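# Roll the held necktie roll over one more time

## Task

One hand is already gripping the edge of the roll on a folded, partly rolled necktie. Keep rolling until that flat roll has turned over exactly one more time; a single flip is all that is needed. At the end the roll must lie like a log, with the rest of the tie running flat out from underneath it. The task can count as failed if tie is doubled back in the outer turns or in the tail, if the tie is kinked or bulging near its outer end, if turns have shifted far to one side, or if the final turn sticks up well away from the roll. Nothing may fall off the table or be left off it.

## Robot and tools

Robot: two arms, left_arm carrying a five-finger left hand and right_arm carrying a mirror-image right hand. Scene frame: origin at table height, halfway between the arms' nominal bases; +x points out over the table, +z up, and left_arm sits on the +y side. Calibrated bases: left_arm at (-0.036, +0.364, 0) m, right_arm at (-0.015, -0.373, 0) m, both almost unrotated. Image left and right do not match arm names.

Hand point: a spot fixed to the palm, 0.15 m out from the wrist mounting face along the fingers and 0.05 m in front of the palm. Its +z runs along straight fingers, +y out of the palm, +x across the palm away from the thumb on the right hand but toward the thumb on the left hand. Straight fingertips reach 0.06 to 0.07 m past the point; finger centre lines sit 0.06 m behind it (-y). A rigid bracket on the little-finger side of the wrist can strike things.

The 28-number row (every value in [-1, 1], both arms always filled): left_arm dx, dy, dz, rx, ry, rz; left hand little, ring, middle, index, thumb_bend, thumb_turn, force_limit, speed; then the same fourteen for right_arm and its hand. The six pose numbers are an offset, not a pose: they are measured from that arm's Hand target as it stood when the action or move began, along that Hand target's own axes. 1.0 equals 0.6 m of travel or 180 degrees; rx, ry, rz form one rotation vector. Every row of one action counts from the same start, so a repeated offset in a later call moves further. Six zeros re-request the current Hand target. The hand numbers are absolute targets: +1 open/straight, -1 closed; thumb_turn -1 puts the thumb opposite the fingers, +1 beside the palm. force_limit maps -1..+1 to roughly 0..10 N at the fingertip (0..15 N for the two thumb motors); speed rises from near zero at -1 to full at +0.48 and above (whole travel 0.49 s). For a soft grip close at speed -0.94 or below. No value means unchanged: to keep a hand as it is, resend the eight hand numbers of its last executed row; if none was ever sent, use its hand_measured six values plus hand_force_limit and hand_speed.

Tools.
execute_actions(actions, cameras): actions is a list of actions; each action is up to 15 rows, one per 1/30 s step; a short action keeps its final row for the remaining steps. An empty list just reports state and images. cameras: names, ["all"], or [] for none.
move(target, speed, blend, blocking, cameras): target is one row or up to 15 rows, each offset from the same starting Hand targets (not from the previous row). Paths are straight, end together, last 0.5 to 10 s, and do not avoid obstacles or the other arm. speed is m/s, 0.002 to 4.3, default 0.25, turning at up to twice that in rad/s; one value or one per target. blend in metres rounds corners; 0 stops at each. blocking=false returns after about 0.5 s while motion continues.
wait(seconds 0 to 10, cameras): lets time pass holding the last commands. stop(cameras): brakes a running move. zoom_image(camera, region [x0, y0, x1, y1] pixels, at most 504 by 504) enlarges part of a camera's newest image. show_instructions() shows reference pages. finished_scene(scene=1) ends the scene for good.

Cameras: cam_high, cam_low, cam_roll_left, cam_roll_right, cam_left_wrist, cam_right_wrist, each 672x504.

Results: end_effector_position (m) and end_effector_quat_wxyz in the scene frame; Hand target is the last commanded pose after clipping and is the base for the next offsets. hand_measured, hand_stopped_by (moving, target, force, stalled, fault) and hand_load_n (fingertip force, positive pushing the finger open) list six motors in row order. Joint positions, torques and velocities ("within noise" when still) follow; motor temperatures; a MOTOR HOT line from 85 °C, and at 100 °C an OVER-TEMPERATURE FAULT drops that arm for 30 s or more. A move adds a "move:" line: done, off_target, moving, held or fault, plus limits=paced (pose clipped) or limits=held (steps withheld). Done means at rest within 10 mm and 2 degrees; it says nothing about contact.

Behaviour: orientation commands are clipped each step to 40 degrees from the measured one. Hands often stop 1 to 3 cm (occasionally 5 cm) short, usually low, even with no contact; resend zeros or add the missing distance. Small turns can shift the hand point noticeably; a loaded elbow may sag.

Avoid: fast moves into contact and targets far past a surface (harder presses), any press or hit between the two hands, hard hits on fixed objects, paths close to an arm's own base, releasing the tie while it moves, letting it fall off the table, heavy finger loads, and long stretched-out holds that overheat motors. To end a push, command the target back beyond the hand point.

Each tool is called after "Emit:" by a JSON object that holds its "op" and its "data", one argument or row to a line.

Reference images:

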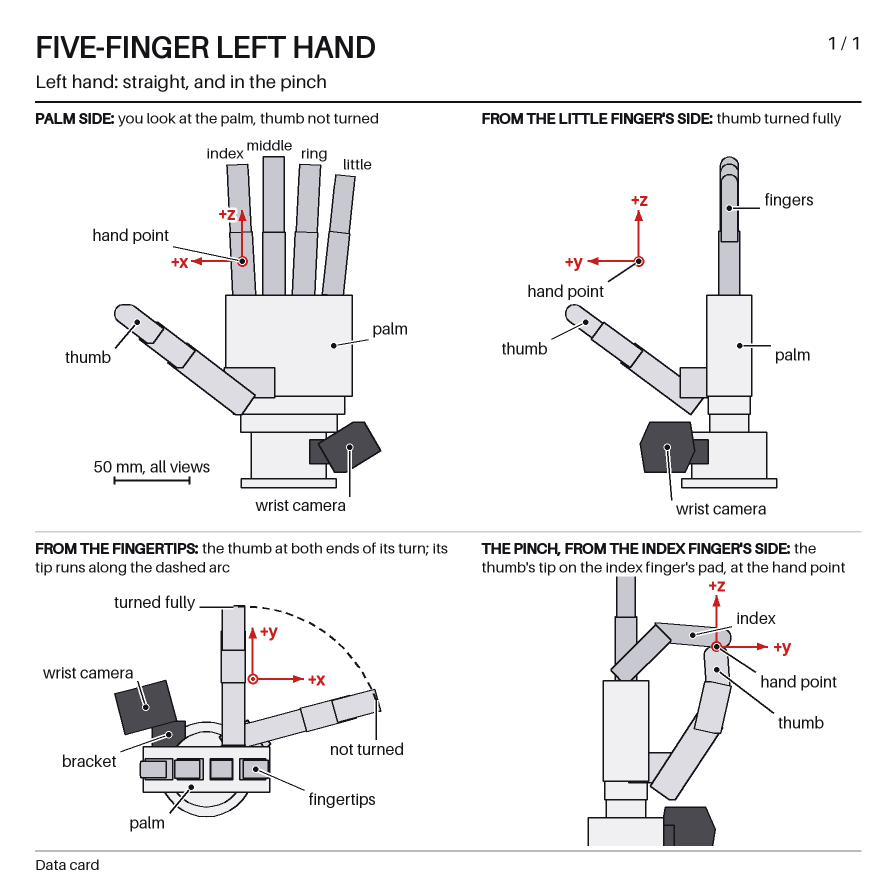

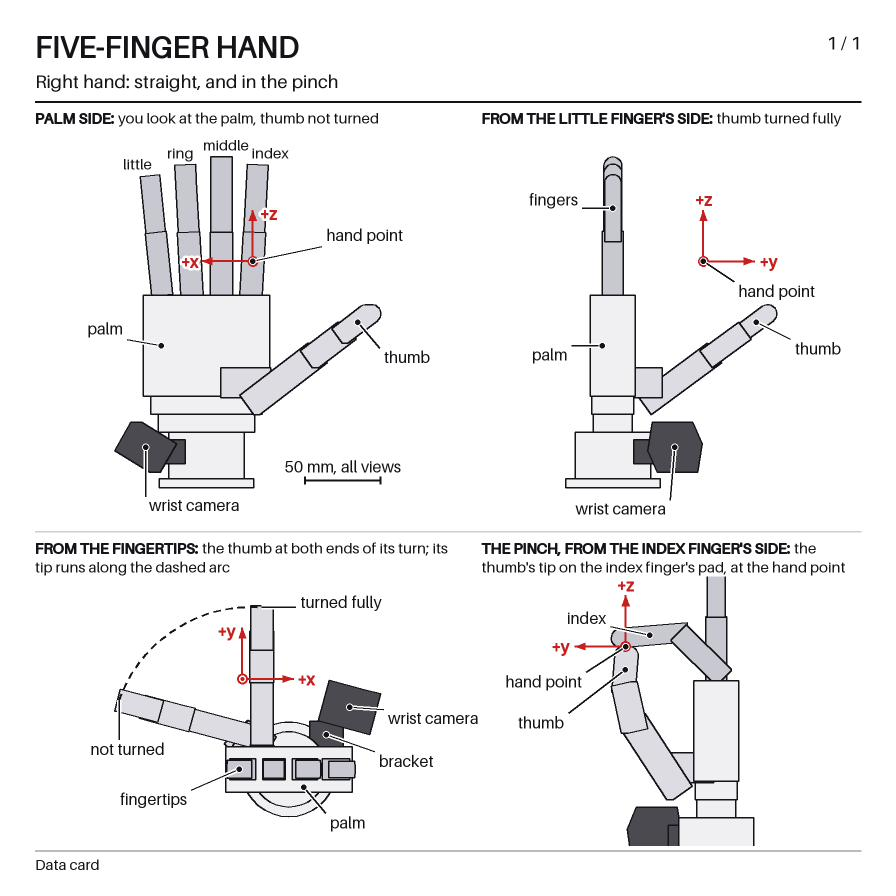

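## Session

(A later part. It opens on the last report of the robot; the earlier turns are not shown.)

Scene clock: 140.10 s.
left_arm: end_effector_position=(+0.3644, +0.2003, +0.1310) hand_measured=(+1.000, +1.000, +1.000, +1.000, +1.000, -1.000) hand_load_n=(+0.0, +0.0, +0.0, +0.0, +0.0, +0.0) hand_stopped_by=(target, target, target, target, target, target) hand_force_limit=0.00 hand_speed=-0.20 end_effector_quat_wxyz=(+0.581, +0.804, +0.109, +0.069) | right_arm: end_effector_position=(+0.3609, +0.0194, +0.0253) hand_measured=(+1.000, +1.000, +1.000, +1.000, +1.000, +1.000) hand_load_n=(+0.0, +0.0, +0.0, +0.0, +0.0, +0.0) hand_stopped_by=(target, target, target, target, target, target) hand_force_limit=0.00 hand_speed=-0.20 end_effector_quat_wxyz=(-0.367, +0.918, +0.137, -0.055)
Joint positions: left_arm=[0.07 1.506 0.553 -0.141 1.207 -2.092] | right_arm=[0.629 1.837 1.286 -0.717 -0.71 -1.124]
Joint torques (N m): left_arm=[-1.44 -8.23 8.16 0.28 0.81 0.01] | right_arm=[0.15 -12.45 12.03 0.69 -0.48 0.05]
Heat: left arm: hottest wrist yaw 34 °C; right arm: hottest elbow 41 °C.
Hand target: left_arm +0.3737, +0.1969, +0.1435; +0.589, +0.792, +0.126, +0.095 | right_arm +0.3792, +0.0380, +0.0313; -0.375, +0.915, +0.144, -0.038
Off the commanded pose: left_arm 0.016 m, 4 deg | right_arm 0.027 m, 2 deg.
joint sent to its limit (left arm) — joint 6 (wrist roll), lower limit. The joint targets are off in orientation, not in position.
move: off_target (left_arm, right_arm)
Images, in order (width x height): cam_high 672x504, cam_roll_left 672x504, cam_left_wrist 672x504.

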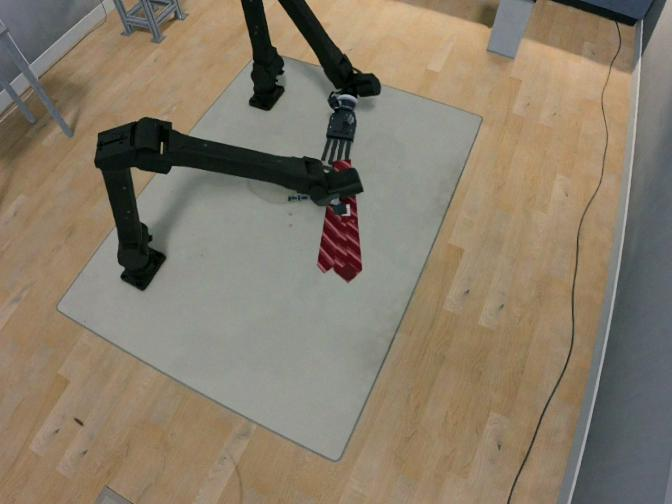

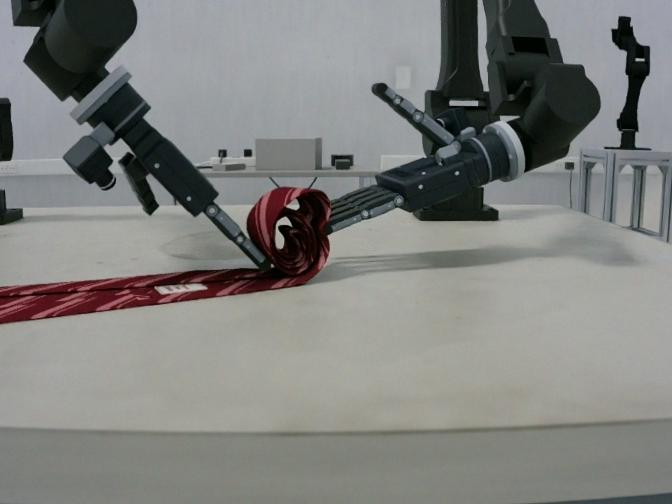

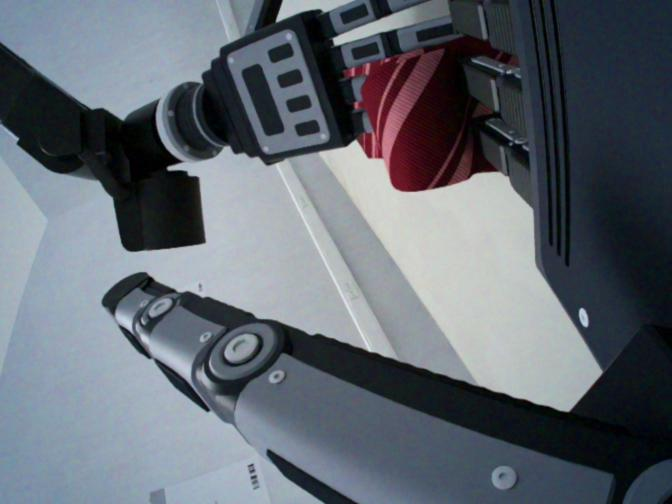

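Emit:
{"op": "move", "data": {
  "target": [
    [-0.0004,0.0175,0.0295,0,0,0,1,1,1,1,1,-1,0,-0.2,0.0009,0.004,-0.0317,0,0,0,1,1,1,1,1,1,0,-0.2],
    [-0.001,0.0318,0.0773,0,0,0,1,1,1,1,1,-1,0,-0.2,0.0012,0.0458,-0.0724,0,0,0,1,1,1,1,1,1,0,-0.2]
  ],
  "speed": [0.05,0.05],
  "blend": [0.01, 0],
  "cameras": ["cam_high", "cam_roll_left", "cam_left_wrist"]
}}

Emit:
{"op": "zoom_image", "data": {
  "camera": "cam_roll_left",
  "region": [150, 160, 450, 300]
}}

Scene clock: 143.40 s.
left_arm: end_effector_position=(+0.3785, +0.1537, +0.1469) hand_measured=(+1.000, +1.000, +1.000, +1.000, +1.000, -1.000) hand_load_n=(+0.0, +0.0, +0.0, +0.0, +0.0, +0.0) hand_stopped_by=(target, target, target, target, target, target) hand_force_limit=0.00 hand_speed=-0.20 end_effector_quat_wxyz=(+0.567, +0.819, +0.058, +0.057) | right_arm: end_effector_position=(+0.3780, -0.0147, +0.0245) hand_measured=(+1.000, +1.000, +1.000, +1.000, +1.000, +1.000) hand_load_n=(+0.0, +0.0, +0.0, +0.0, +0.0, -0.5) hand_stopped_by=(target, target, target, target, target, target) hand_force_limit=0.00 hand_speed=-0.20 end_effector_quat_wxyz=(-0.369, +0.918, +0.136, -0.057)
Joint positions: left_arm=[-0.051 1.513 0.649 -0.194 1.158 -2.092] | right_arm=[0.556 1.837 1.286 -0.78 -0.733 -1.215]
Joint torques (N m): left_arm=[-1.26 -6.65 9.09 0.4 0.74 -0.01] | right_arm=[-0.79 -16.09 10.74 -0.65 -0.6 -0.15]
Heat: left arm: hottest wrist yaw 35 °C; right arm: hottest elbow 41 °C.
Hand target: left_arm +0.3886, +0.1491, +0.1485; +0.589, +0.792, +0.126, +0.095 | right_arm +0.3943, -0.0098, +0.0432; -0.375, +0.915, +0.144, -0.038
Off the commanded pose: left_arm 0.011 m, 10 deg | right_arm 0.025 m, 2 deg.
joint sent to its limit (left arm) — joint 6 (wrist roll), lower limit. The joint targets are off in orientation, not in position.
move: off_target (left_arm, right_arm)
Images, in order (width x height): cam_high 672x504, cam_roll_left 672x504, cam_left_wrist 672x504.

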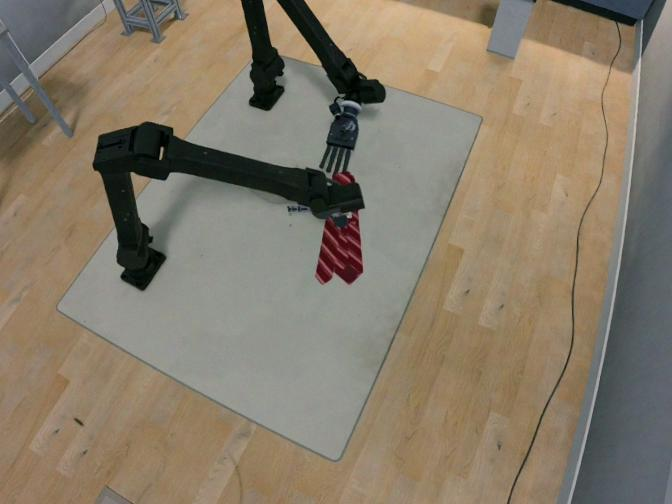

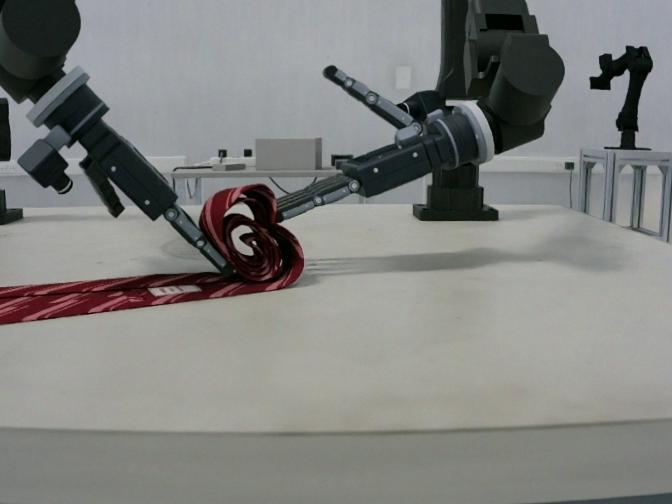

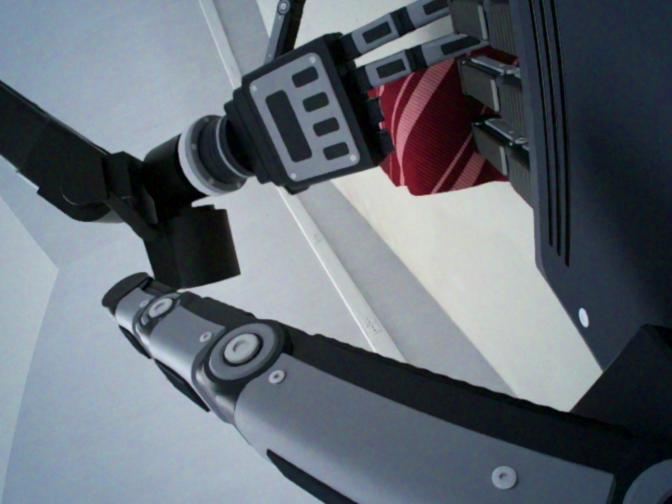

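Scaled by 1.680 from the camera's 672x504 image, which has a finer 960x720 frame.

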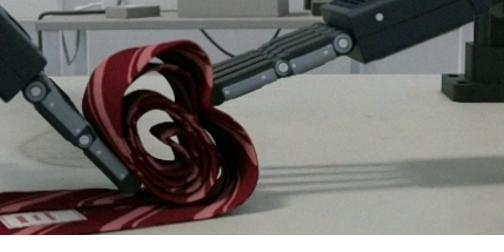

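Emit:
{"op": "move", "data": {
  "target": [
    [-0.0004,-0.0065,0.0367,0,0,0,1,1,1,1,1,-1,0,-0.2,0.001,0.0362,-0.0584,0,0,0,1,1,1,1,1,1,0,-0.2],
    [-0.0008,-0.0288,0.0783,0,0,0,1,1,1,1,1,-1,0,-0.2,0.0014,0.0839,-0.1049,0,0,0,1,1,1,1,1,1,0,-0.2]
  ],
  "speed": [0.05,0.05],
  "blend": [0.01, 0],
  "cameras": ["cam_high", "cam_roll_left", "cam_roll_right", "cam_left_wrist"]
}}

Emit:
{"op": "zoom_image", "data": {
  "camera": "cam_roll_left",
  "region": [80, 160, 380, 300]
}}

Scene clock: 147.57 s.
left_arm: end_effector_position=(+0.3897, +0.1168, +0.1172) hand_measured=(+1.000, +1.000, +1.000, +1.000, +1.000, -1.000) hand_load_n=(+0.0, +0.0, +0.0, +0.0, +0.0, +0.0) hand_stopped_by=(target, target, target, target, target, target) hand_force_limit=0.00 hand_speed=-0.20 end_effector_quat_wxyz=(+0.557, +0.829, +0.033, +0.031) | right_arm: end_effector_position=(+0.4008, -0.0909, +0.0278) hand_measured=(+1.000, +1.000, +1.000, +1.000, +1.000, +1.000) hand_load_n=(+0.0, +0.0, +0.0, +0.0, -0.5, +0.0) hand_stopped_by=(target, target, target, target, target, target) hand_force_limit=0.00 hand_speed=-0.20 end_effector_quat_wxyz=(-0.366, +0.919, +0.133, -0.064)
Joint positions: left_arm=[-0.136 1.636 0.714 -0.154 1.127 -2.092] | right_arm=[0.407 1.827 1.286 -0.941 -0.758 -1.413]
Joint torques (N m): left_arm=[-1.26 -8.06 8.46 1.44 0.69 0] | right_arm=[-0.97 -16.73 10.52 -0.59 -0.92 -0.09]
Heat: left arm: hottest wrist yaw 35 °C; right arm: hottest elbow 41 °C.
Hand target: left_arm +0.4006, +0.1110, +0.1185; +0.589, +0.792, +0.126, +0.095 | right_arm +0.4181, -0.0862, +0.0533; -0.375, +0.915, +0.144, -0.038
Off the commanded pose: left_arm 0.012 m, 14 deg | right_arm 0.031 m, 3 deg.
joint sent to its limit (left arm) — joint 6 (wrist roll), lower limit. The joint targets are off in orientation, not in position.
move: off_target (left_arm, right_arm)
Images, in order (width x height): cam_high 672x504, cam_roll_left 672x504, cam_roll_right 672x504, cam_left_wrist 672x504.

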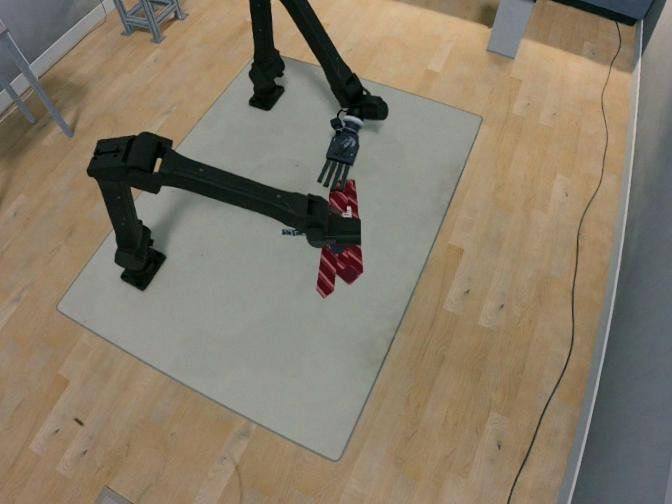

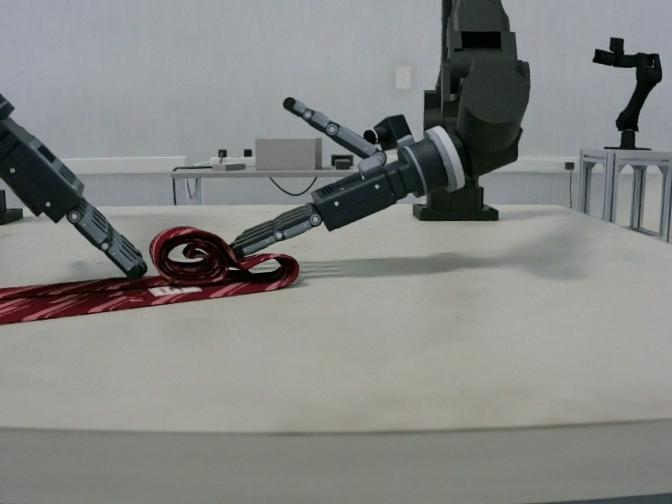

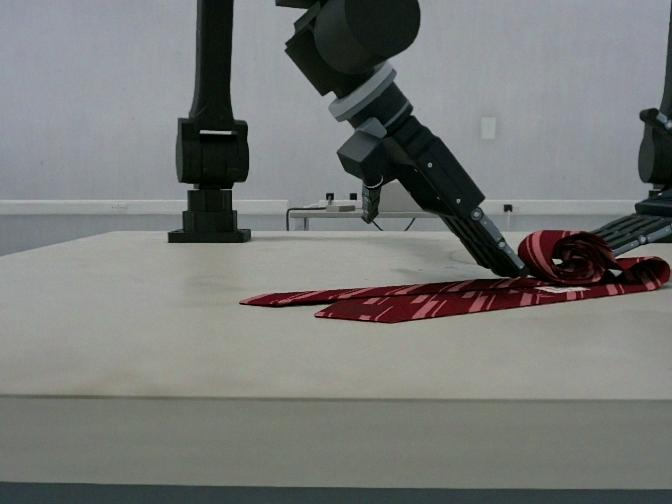

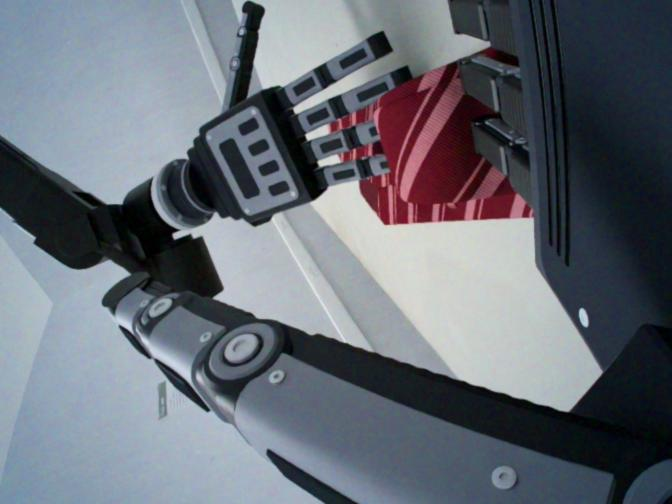

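Scaled by 1.680 from the camera's 672x504 image, which has a finer 960x720 frame.

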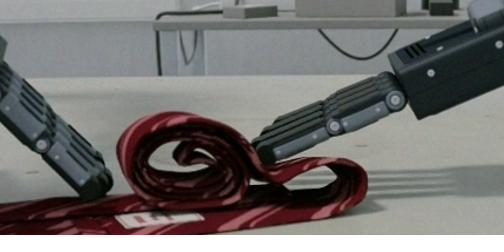

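Emit:
{"op": "move", "data": {
  "target": [
    [0.0001,0.0798,-0.0241,0,0,0,1,1,1,1,1,-1,0,-0.2,0,0,0,0,0,0,1,1,1,1,1,1,0,-0.2],
    [0.0088,0.0147,-0.1917,0,0,0,1,1,1,1,1,-1,0,-0.2,0,0,0,0,0,0,1,1,1,1,1,1,0,-0.2],
    [0.0087,-0.081,-0.1628,0,0,0,1,1,1,1,1,-1,0,-0.2,0,0,0,0,0,0,1,1,1,1,1,1,0,-0.2]
  ],
  "speed": [0.08,0.12,0.1],
  "cameras": ["cam_high", "cam_roll_left", "cam_roll_right", "cam_left_wrist"]
}}

Emit:
{"op": "zoom_image", "data": {
  "camera": "cam_roll_left",
  "region": [80, 160, 380, 300]
}}

Emit:
{"op": "zoom_image", "data": {
  "camera": "cam_high",
  "region": [270, 130, 400, 310]
}}

Scene clock: 155.20 s.
left_arm: end_effector_position=(+0.3703, +0.2125, +0.1045) hand_measured=(+1.000, +1.000, +1.000, +1.000, +1.000, -1.000) hand_load_n=(+0.0, +0.5, +0.0, +0.0, +0.0, +0.0) hand_stopped_by=(target, target, target, target, target, target) hand_force_limit=0.00 hand_speed=-0.20 end_effector_quat_wxyz=(+0.585, +0.799, +0.110, +0.088) | right_arm: end_effector_position=(+0.4008, -0.0909, +0.0278) hand_measured=(+1.000, +1.000, +1.000, +1.000, +1.000, +1.000) hand_load_n=(+0.0, +0.0, +0.0, +0.0, +0.0, +0.0) hand_stopped_by=(target, target, target, target, target, target) hand_force_limit=0.00 hand_speed=-0.20 end_effector_quat_wxyz=(-0.366, +0.919, +0.133, -0.064)
Joint positions: left_arm=[0.101 1.612 0.535 0.013 1.221 -2.092] | right_arm=[0.407 1.827 1.286 -0.941 -0.758 -1.414]
Joint torques (N m): left_arm=[-0.09 -6.71 4.63 1.39 0.94 0] | right_arm=[-1.44 -16.38 10.35 -0.85 -0.89 -0.13]
Heat: left arm: hottest wrist yaw 35 °C; right arm: hottest elbow 41 °C.
Hand target: left_arm +0.3722, +0.2149, +0.0998; +0.589, +0.792, +0.126, +0.095 | right_arm +0.4181, -0.0862, +0.0533; -0.375, +0.915, +0.144, -0.038
Off the commanded pose: left_arm 0.005 m, 2 deg | right_arm 0.031 m, 3 deg.
joint sent to its limit (left arm) — joint 6 (wrist roll), lower limit. The joint targets still meet the commanded pose.
move: off_target (right_arm)
Images, in order (width x height): cam_high 672x504, cam_roll_left 672x504, cam_roll_right 672x504, cam_left_wrist 672x504.

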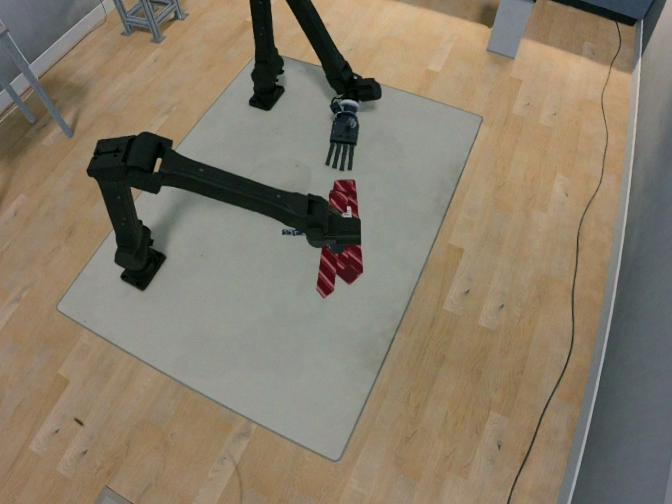

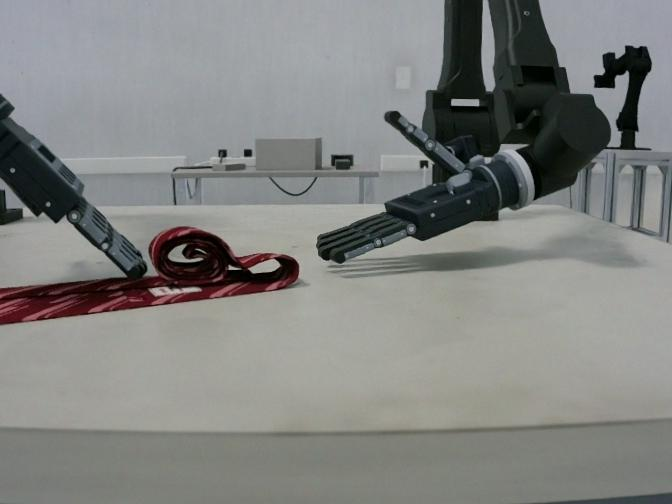

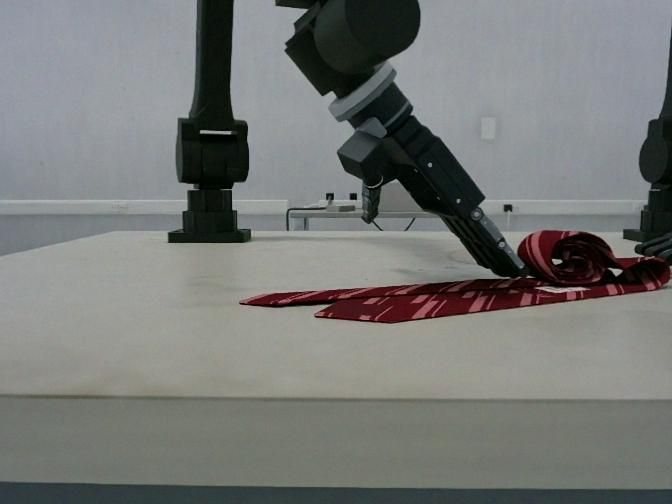

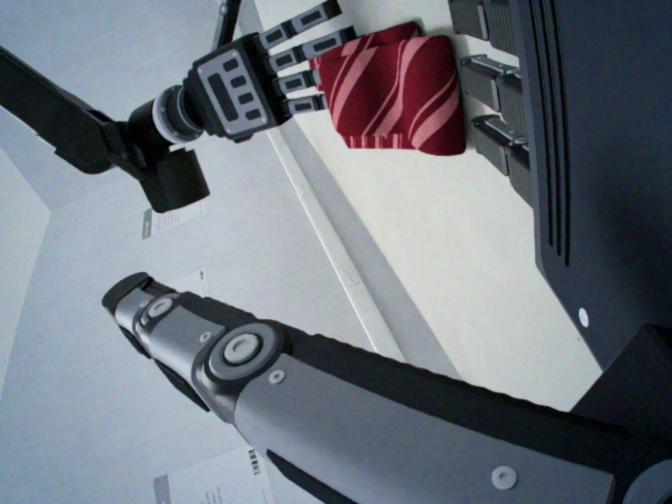

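Scaled by 1.680 from the camera's 672x504 image, which has a finer 960x720 frame.

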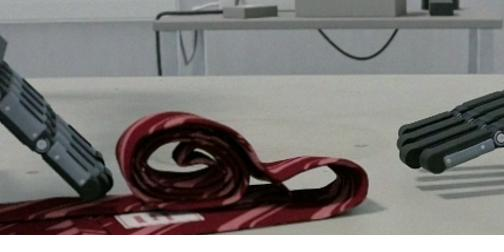

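Scaled by 2.800 from the camera's 672x504 image, which has a finer 960x720 frame.

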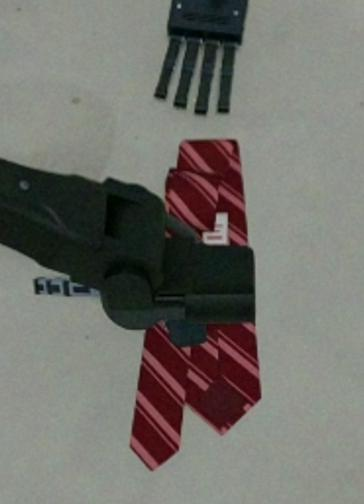

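Emit:
{"op": "move", "data": {
  "target": [
    [0.0095,-0.0263,0.0112,0,0,0,1,1,1,1,1,-1,0,-0.2,0,0,0,0,0,0,1,1,1,1,1,1,0,-0.2],
    [0.0118,-0.0048,0.083,0,0,0,1,1,1,1,1,-1,0,-0.2,0,0,0,0,0,0,1,1,1,1,1,1,0,-0.2]
  ],
  "speed": [0.06,0.05],
  "cameras": ["cam_high", "cam_roll_left", "cam_left_wrist"]
}}

Emit:
{"op": "zoom_image", "data": {
  "camera": "cam_roll_left",
  "region": [80, 160, 380, 300]
}}

Emit:
{"op": "zoom_image", "data": {
  "camera": "cam_high",
  "region": [270, 130, 400, 310]
}}

Scene clock: 159.03 s.
left_arm: end_effector_position=(+0.3879, +0.1779, +0.0929) hand_measured=(+1.000, +1.000, +1.000, +1.000, +1.000, -1.000) hand_load_n=(+0.0, +0.0, -2.0, +0.0, +0.0, +0.0) hand_stopped_by=(target, target, target, target, target, target) hand_force_limit=0.00 hand_speed=-0.20 end_effector_quat_wxyz=(+0.577, +0.810, +0.071, +0.078) | right_arm: end_effector_position=(+0.4008, -0.0909, +0.0278) hand_measured=(+1.000, +1.000, +1.000, +1.000, +1.000, +1.000) hand_load_n=(+0.0, +0.0, -0.5, -0.5, +0.0, +0.0) hand_stopped_by=(target, target, target, target, target, target) hand_force_limit=0.00 hand_speed=-0.20 end_effector_quat_wxyz=(-0.366, +0.919, +0.133, -0.064)
Joint positions: left_arm=[0.01 1.693 0.611 0.045 1.188 -2.092] | right_arm=[0.407 1.827 1.286 -0.941 -0.758 -1.414]
Joint torques (N m): left_arm=[-1.73 -7 6.46 0.24 0.31 0] | right_arm=[-0.32 -17.44 10.41 -0.91 -0.94 -0.16]
Heat: left arm: hottest wrist yaw 35 °C; right arm: hottest elbow 41 °C.
Hand target: left_arm +0.3935, +0.1725, +0.0828; +0.589, +0.792, +0.126, +0.095 | right_arm +0.4181, -0.0862, +0.0533; -0.375, +0.915, +0.144, -0.038
Off the commanded pose: left_arm 0.013 m, 7 deg | right_arm 0.031 m, 3 deg.
joint sent to its limit (left arm) — joint 6 (wrist roll), lower limit. The joint targets are off in orientation, not in position.
move: off_target (left_arm, right_arm)
Images, in order (width x height): cam_high 672x504, cam_roll_left 672x504, cam_left_wrist 672x504.

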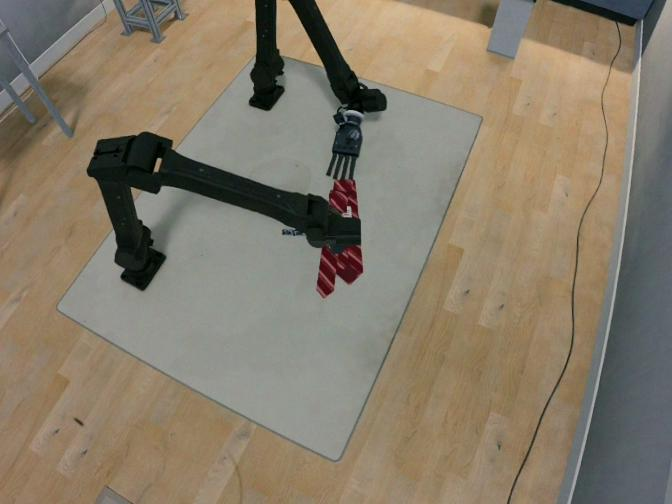

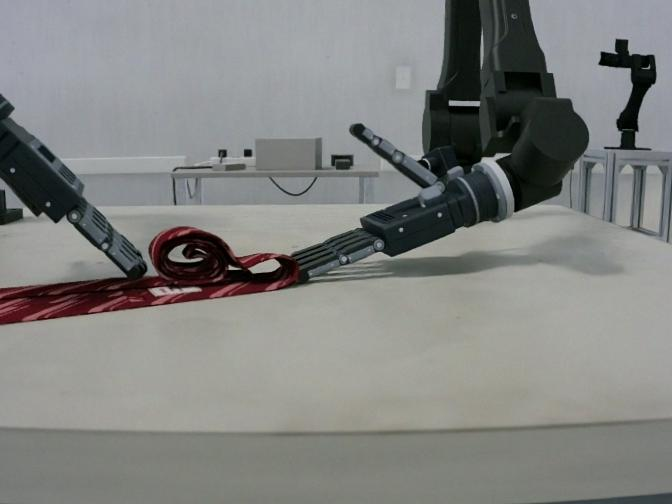

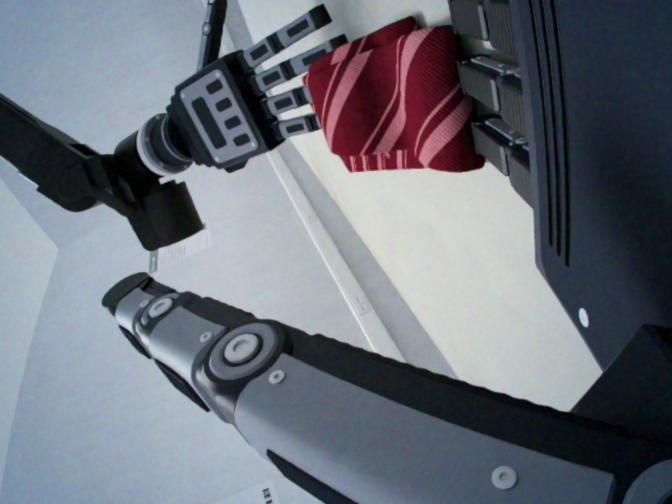

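Scaled by 1.680 from the camera's 672x504 image, which has a finer 960x720 frame.

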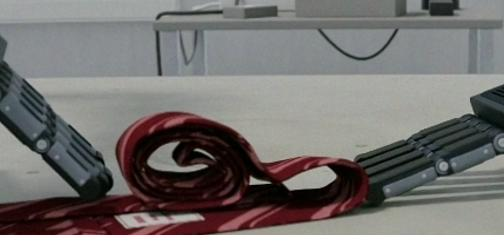

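Scaled by 2.800 from the camera's 672x504 image, which has a finer 960x720 frame.

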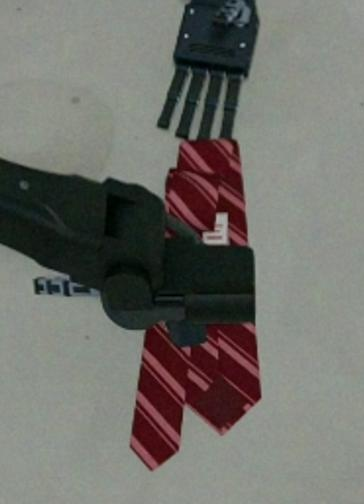

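Emit:
{"op": "move", "data": {
  "target": [0.0023,0.0213,0.0718,0,0,0,1,1,1,1,1,-1,0,-0.2,0,0,0,0,0,0,1,1,1,1,1,1,0,-0.2],
  "speed": 0.04,
  "cameras": ["cam_high", "cam_roll_left", "cam_roll_right", "cam_left_wrist"]
}}

Emit:
{"op": "zoom_image", "data": {
  "camera": "cam_roll_left",
  "region": [80, 160, 380, 300]
}}

Emit:
{"op": "zoom_image", "data": {
  "camera": "cam_high",
  "region": [270, 130, 400, 310]
}}

Scene clock: 161.50 s.
left_arm: end_effector_position=(+0.4039, +0.1376, +0.0955) hand_measured=(+1.000, +1.000, +1.000, +1.000, +1.000, -1.000) hand_load_n=(+0.0, +0.0, -2.0, +0.0, -0.5, +0.0) hand_stopped_by=(target, target, target, target, target, target) hand_force_limit=0.00 hand_speed=-0.20 end_effector_quat_wxyz=(+0.567, +0.821, +0.036, +0.062) | right_arm: end_effector_position=(+0.4008, -0.0909, +0.0278) hand_measured=(+1.000, +1.000, +1.000, +1.000, +1.000, +1.000) hand_load_n=(+0.0, +0.0, +0.0, +0.0, -0.5, +0.0) hand_stopped_by=(target, target, target, target, target, target) hand_force_limit=0.00 hand_speed=-0.20 end_effector_quat_wxyz=(-0.366, +0.919, +0.133, -0.064)
Joint positions: left_arm=[-0.085 1.722 0.701 -0.005 1.149 -2.092] | right_arm=[0.407 1.827 1.286 -0.941 -0.758 -1.414]
Joint torques (N m): left_arm=[-2.02 -7.82 7.04 0.31 0.18 0.01] | right_arm=[-1.79 -16.44 10.32 -0.73 -0.88 -0.11]
Heat: left arm: hottest wrist yaw 35 °C; right arm: hottest elbow 41 °C.
Hand target: left_arm +0.4088, +0.1303, +0.0826; +0.589, +0.792, +0.126, +0.095 | right_arm +0.4181, -0.0862, +0.0533; -0.375, +0.915, +0.144, -0.038
Off the commanded pose: left_arm 0.016 m, 12 deg | right_arm 0.031 m, 3 deg.
joint sent to its limit (left arm) — joint 6 (wrist roll), lower limit. The joint targets are off in orientation, not in position.
move: off_target (left_arm, right_arm)
Images, in order (width x height): cam_high 672x504, cam_roll_left 672x504, cam_roll_right 672x504, cam_left_wrist 672x504.

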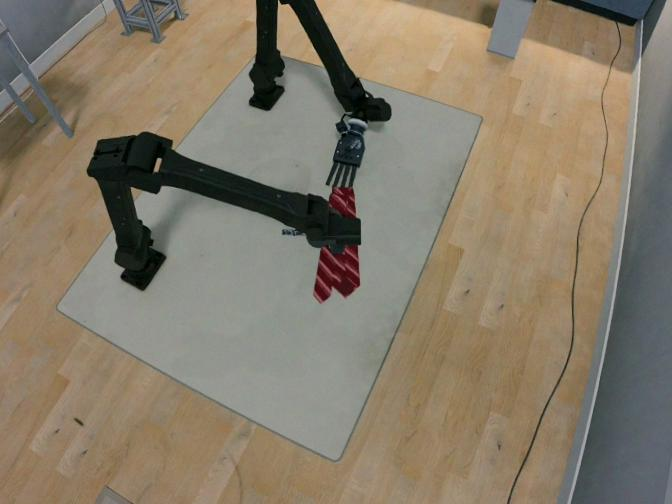

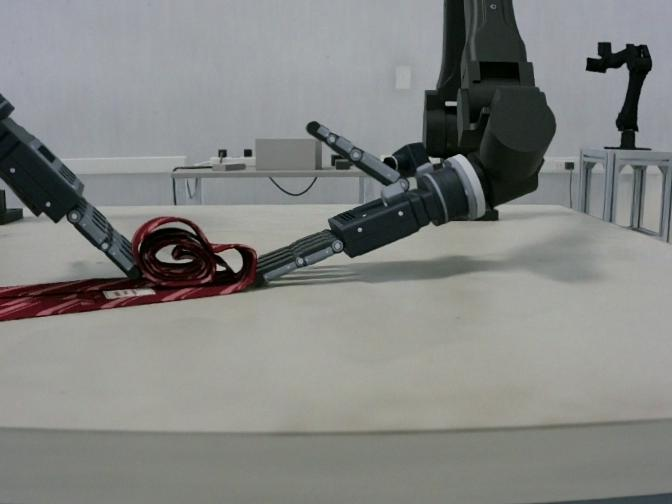

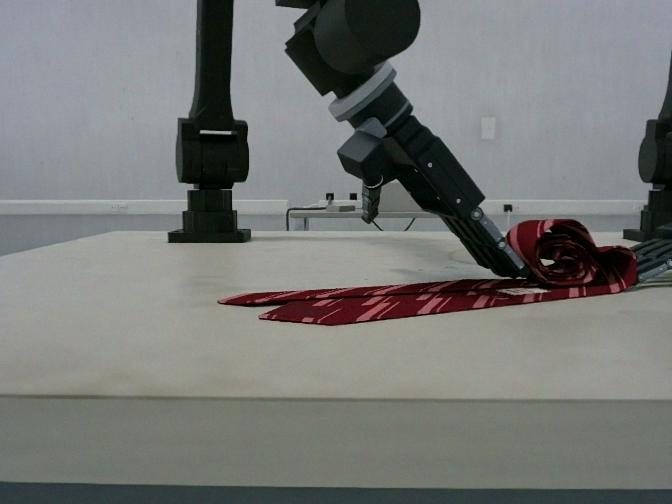

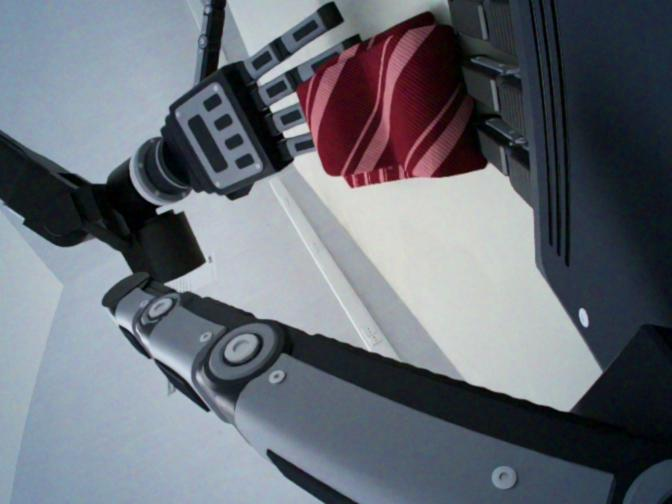

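Scaled by 1.680 from the camera's 672x504 image, which has a finer 960x720 frame.

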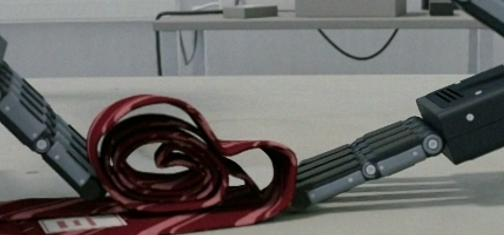

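Scaled by 2.800 from the camera's 672x504 image, which has a finer 960x720 frame.

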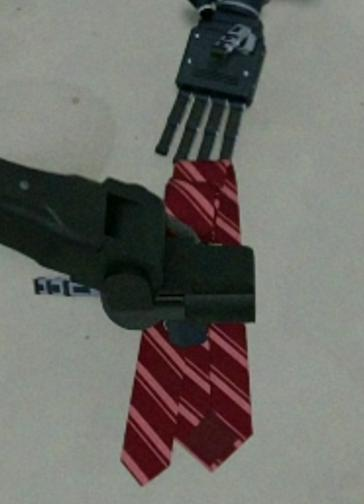

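Emit:
{"op": "move", "data": {
  "target": [0.0018,0.0166,0.0558,0,0,0,1,1,1,1,1,-1,0,-0.2,0,0,0,0,0,0,1,1,1,1,1,1,0,-0.2],
  "speed": 0.04,
  "cameras": ["cam_high", "cam_roll_left", "cam_roll_right", "cam_left_wrist"]
}}

Emit:
{"op": "zoom_image", "data": {
  "camera": "cam_roll_left",
  "region": [80, 160, 380, 300]
}}

Emit:
{"op": "zoom_image", "data": {
  "camera": "cam_high",
  "region": [270, 130, 400, 310]
}}

Scene clock: 164.87 s.
left_arm: end_effector_position=(+0.4160, +0.1061, +0.0976) hand_measured=(+1.000, +1.000, +1.000, +1.000, +1.000, -1.000) hand_load_n=(+0.0, +0.0, -2.0, +0.0, +0.0, +0.0) hand_stopped_by=(target, target, target, target, target, target) hand_force_limit=0.00 hand_speed=-0.20 end_effector_quat_wxyz=(+0.559, +0.827, +0.011, +0.052) | right_arm: end_effector_position=(+0.4008, -0.0909, +0.0278) hand_measured=(+1.000, +1.000, +1.000, +1.000, +1.000, +1.000) hand_load_n=(+0.0, +0.0, +0.0, +0.0, +0.0, -0.5) hand_stopped_by=(target, target, target, target, target, target) hand_force_limit=0.00 hand_speed=-0.20 end_effector_quat_wxyz=(-0.366, +0.919, +0.133, -0.064)
Joint positions: left_arm=[-0.152 1.751 0.775 -0.041 1.122 -2.092] | right_arm=[0.407 1.827 1.286 -0.941 -0.758 -1.414]
Joint torques (N m): left_arm=[-1.96 -8.29 7.47 0.27 0.08 -0.02] | right_arm=[-0.62 -15.91 10.32 -0.73 -0.92 -0.12]
Heat: left arm: hottest wrist yaw 34 °C; right arm: hottest elbow 42 °C.
Hand target: left_arm +0.4206, +0.0974, +0.0826; +0.589, +0.792, +0.126, +0.095 | right_arm +0.4181, -0.0862, +0.0533; -0.375, +0.915, +0.144, -0.038
Off the commanded pose: left_arm 0.018 m, 15 deg | right_arm 0.031 m, 3 deg.
joint sent to its limit (left arm) — joint 6 (wrist roll), lower limit. The joint targets are off in orientation, not in position.
move: off_target (left_arm, right_arm)
Images, in order (width x height): cam_high 672x504, cam_roll_left 672x504, cam_roll_right 672x504, cam_left_wrist 672x504.

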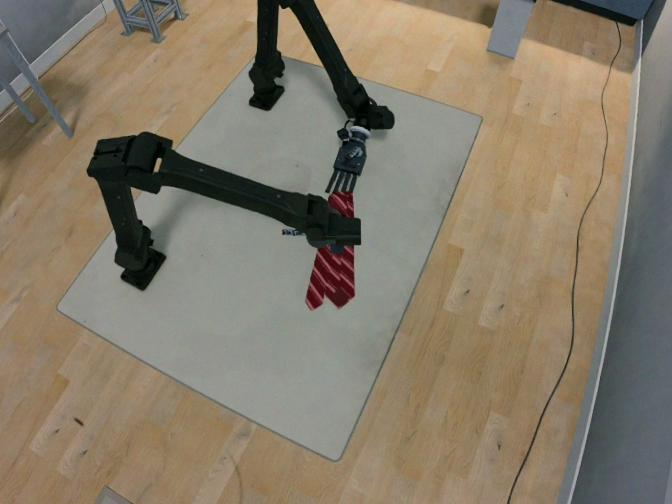

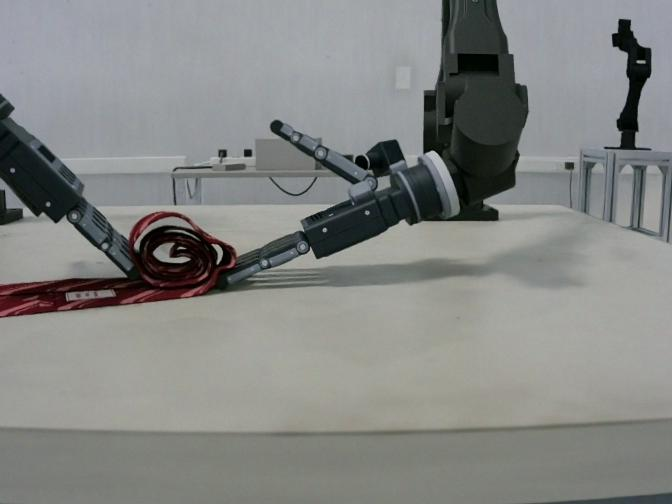

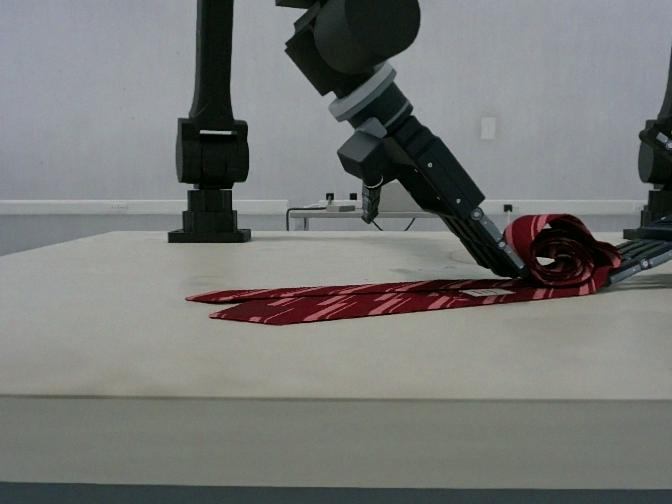

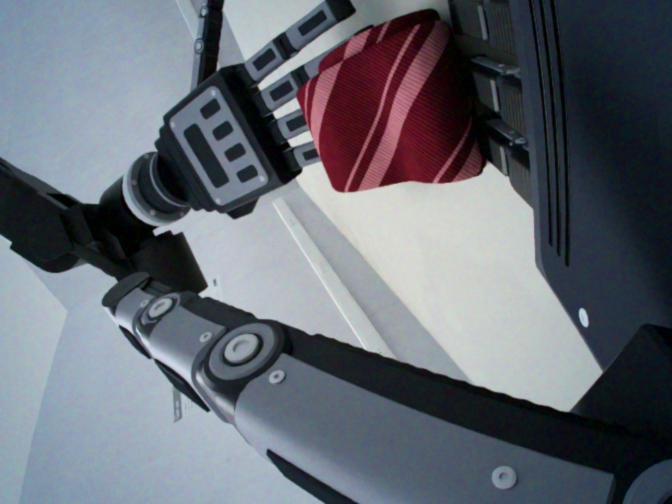

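Scaled by 1.680 from the camera's 672x504 image, which has a finer 960x720 frame.

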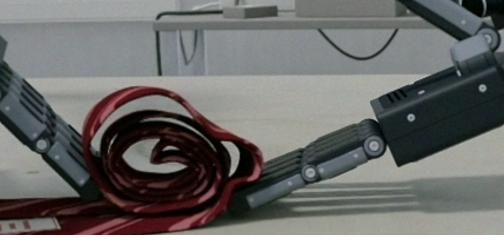

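Scaled by 2.800 from the camera's 672x504 image, which has a finer 960x720 frame.

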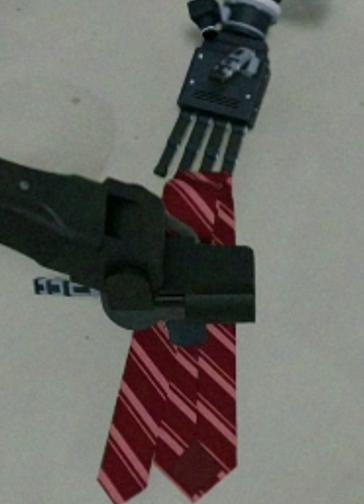

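Emit:
{"op": "zoom_image", "data": {
  "camera": "cam_roll_left",
  "region": [110, 190, 260, 310]
}}

Emit:
{"op": "zoom_image", "data": {
  "camera": "cam_roll_right",
  "region": [480, 190, 660, 310]
}}

Scaled by 3.360 from the camera's 672x504 image, which has a finer 960x720 frame.

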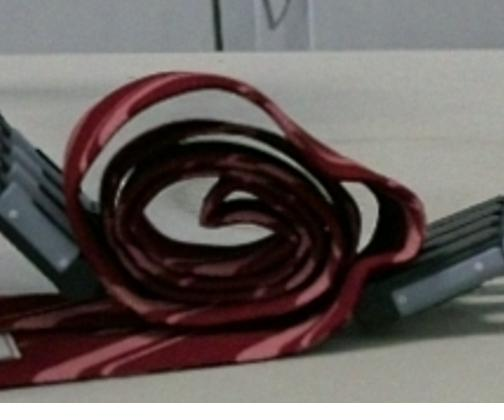

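Scaled by 2.800 from the camera's 672x504 image, which has a finer 960x720 frame.

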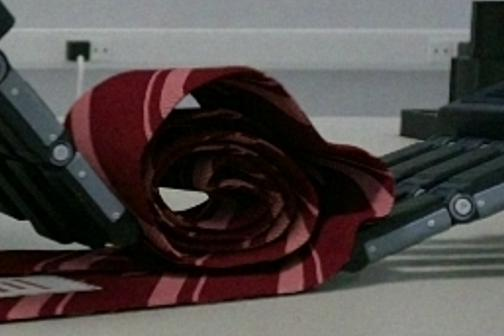

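Emit:
{"op": "zoom_image", "data": {
  "camera": "cam_roll_right",
  "region": [160, 210, 460, 350]
}}

Emit:
{"op": "zoom_image", "data": {
  "camera": "cam_high",
  "region": [290, 180, 380, 320]
}}

Scaled by 1.680 from the camera's 672x504 image, which has a finer 960x720 frame.

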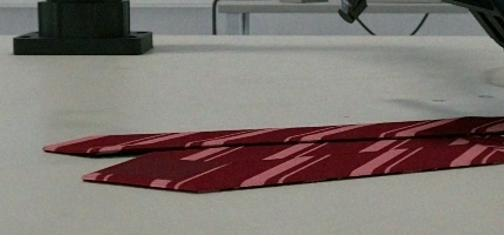

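Scaled by 3.600 from the camera's 672x504 image, which has a finer 960x720 frame.

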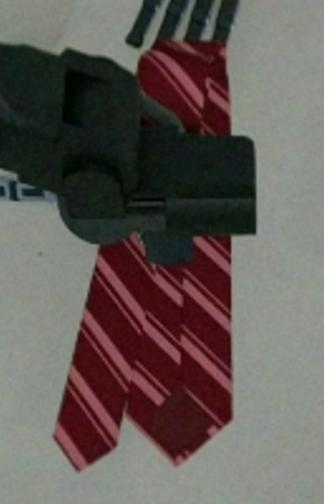

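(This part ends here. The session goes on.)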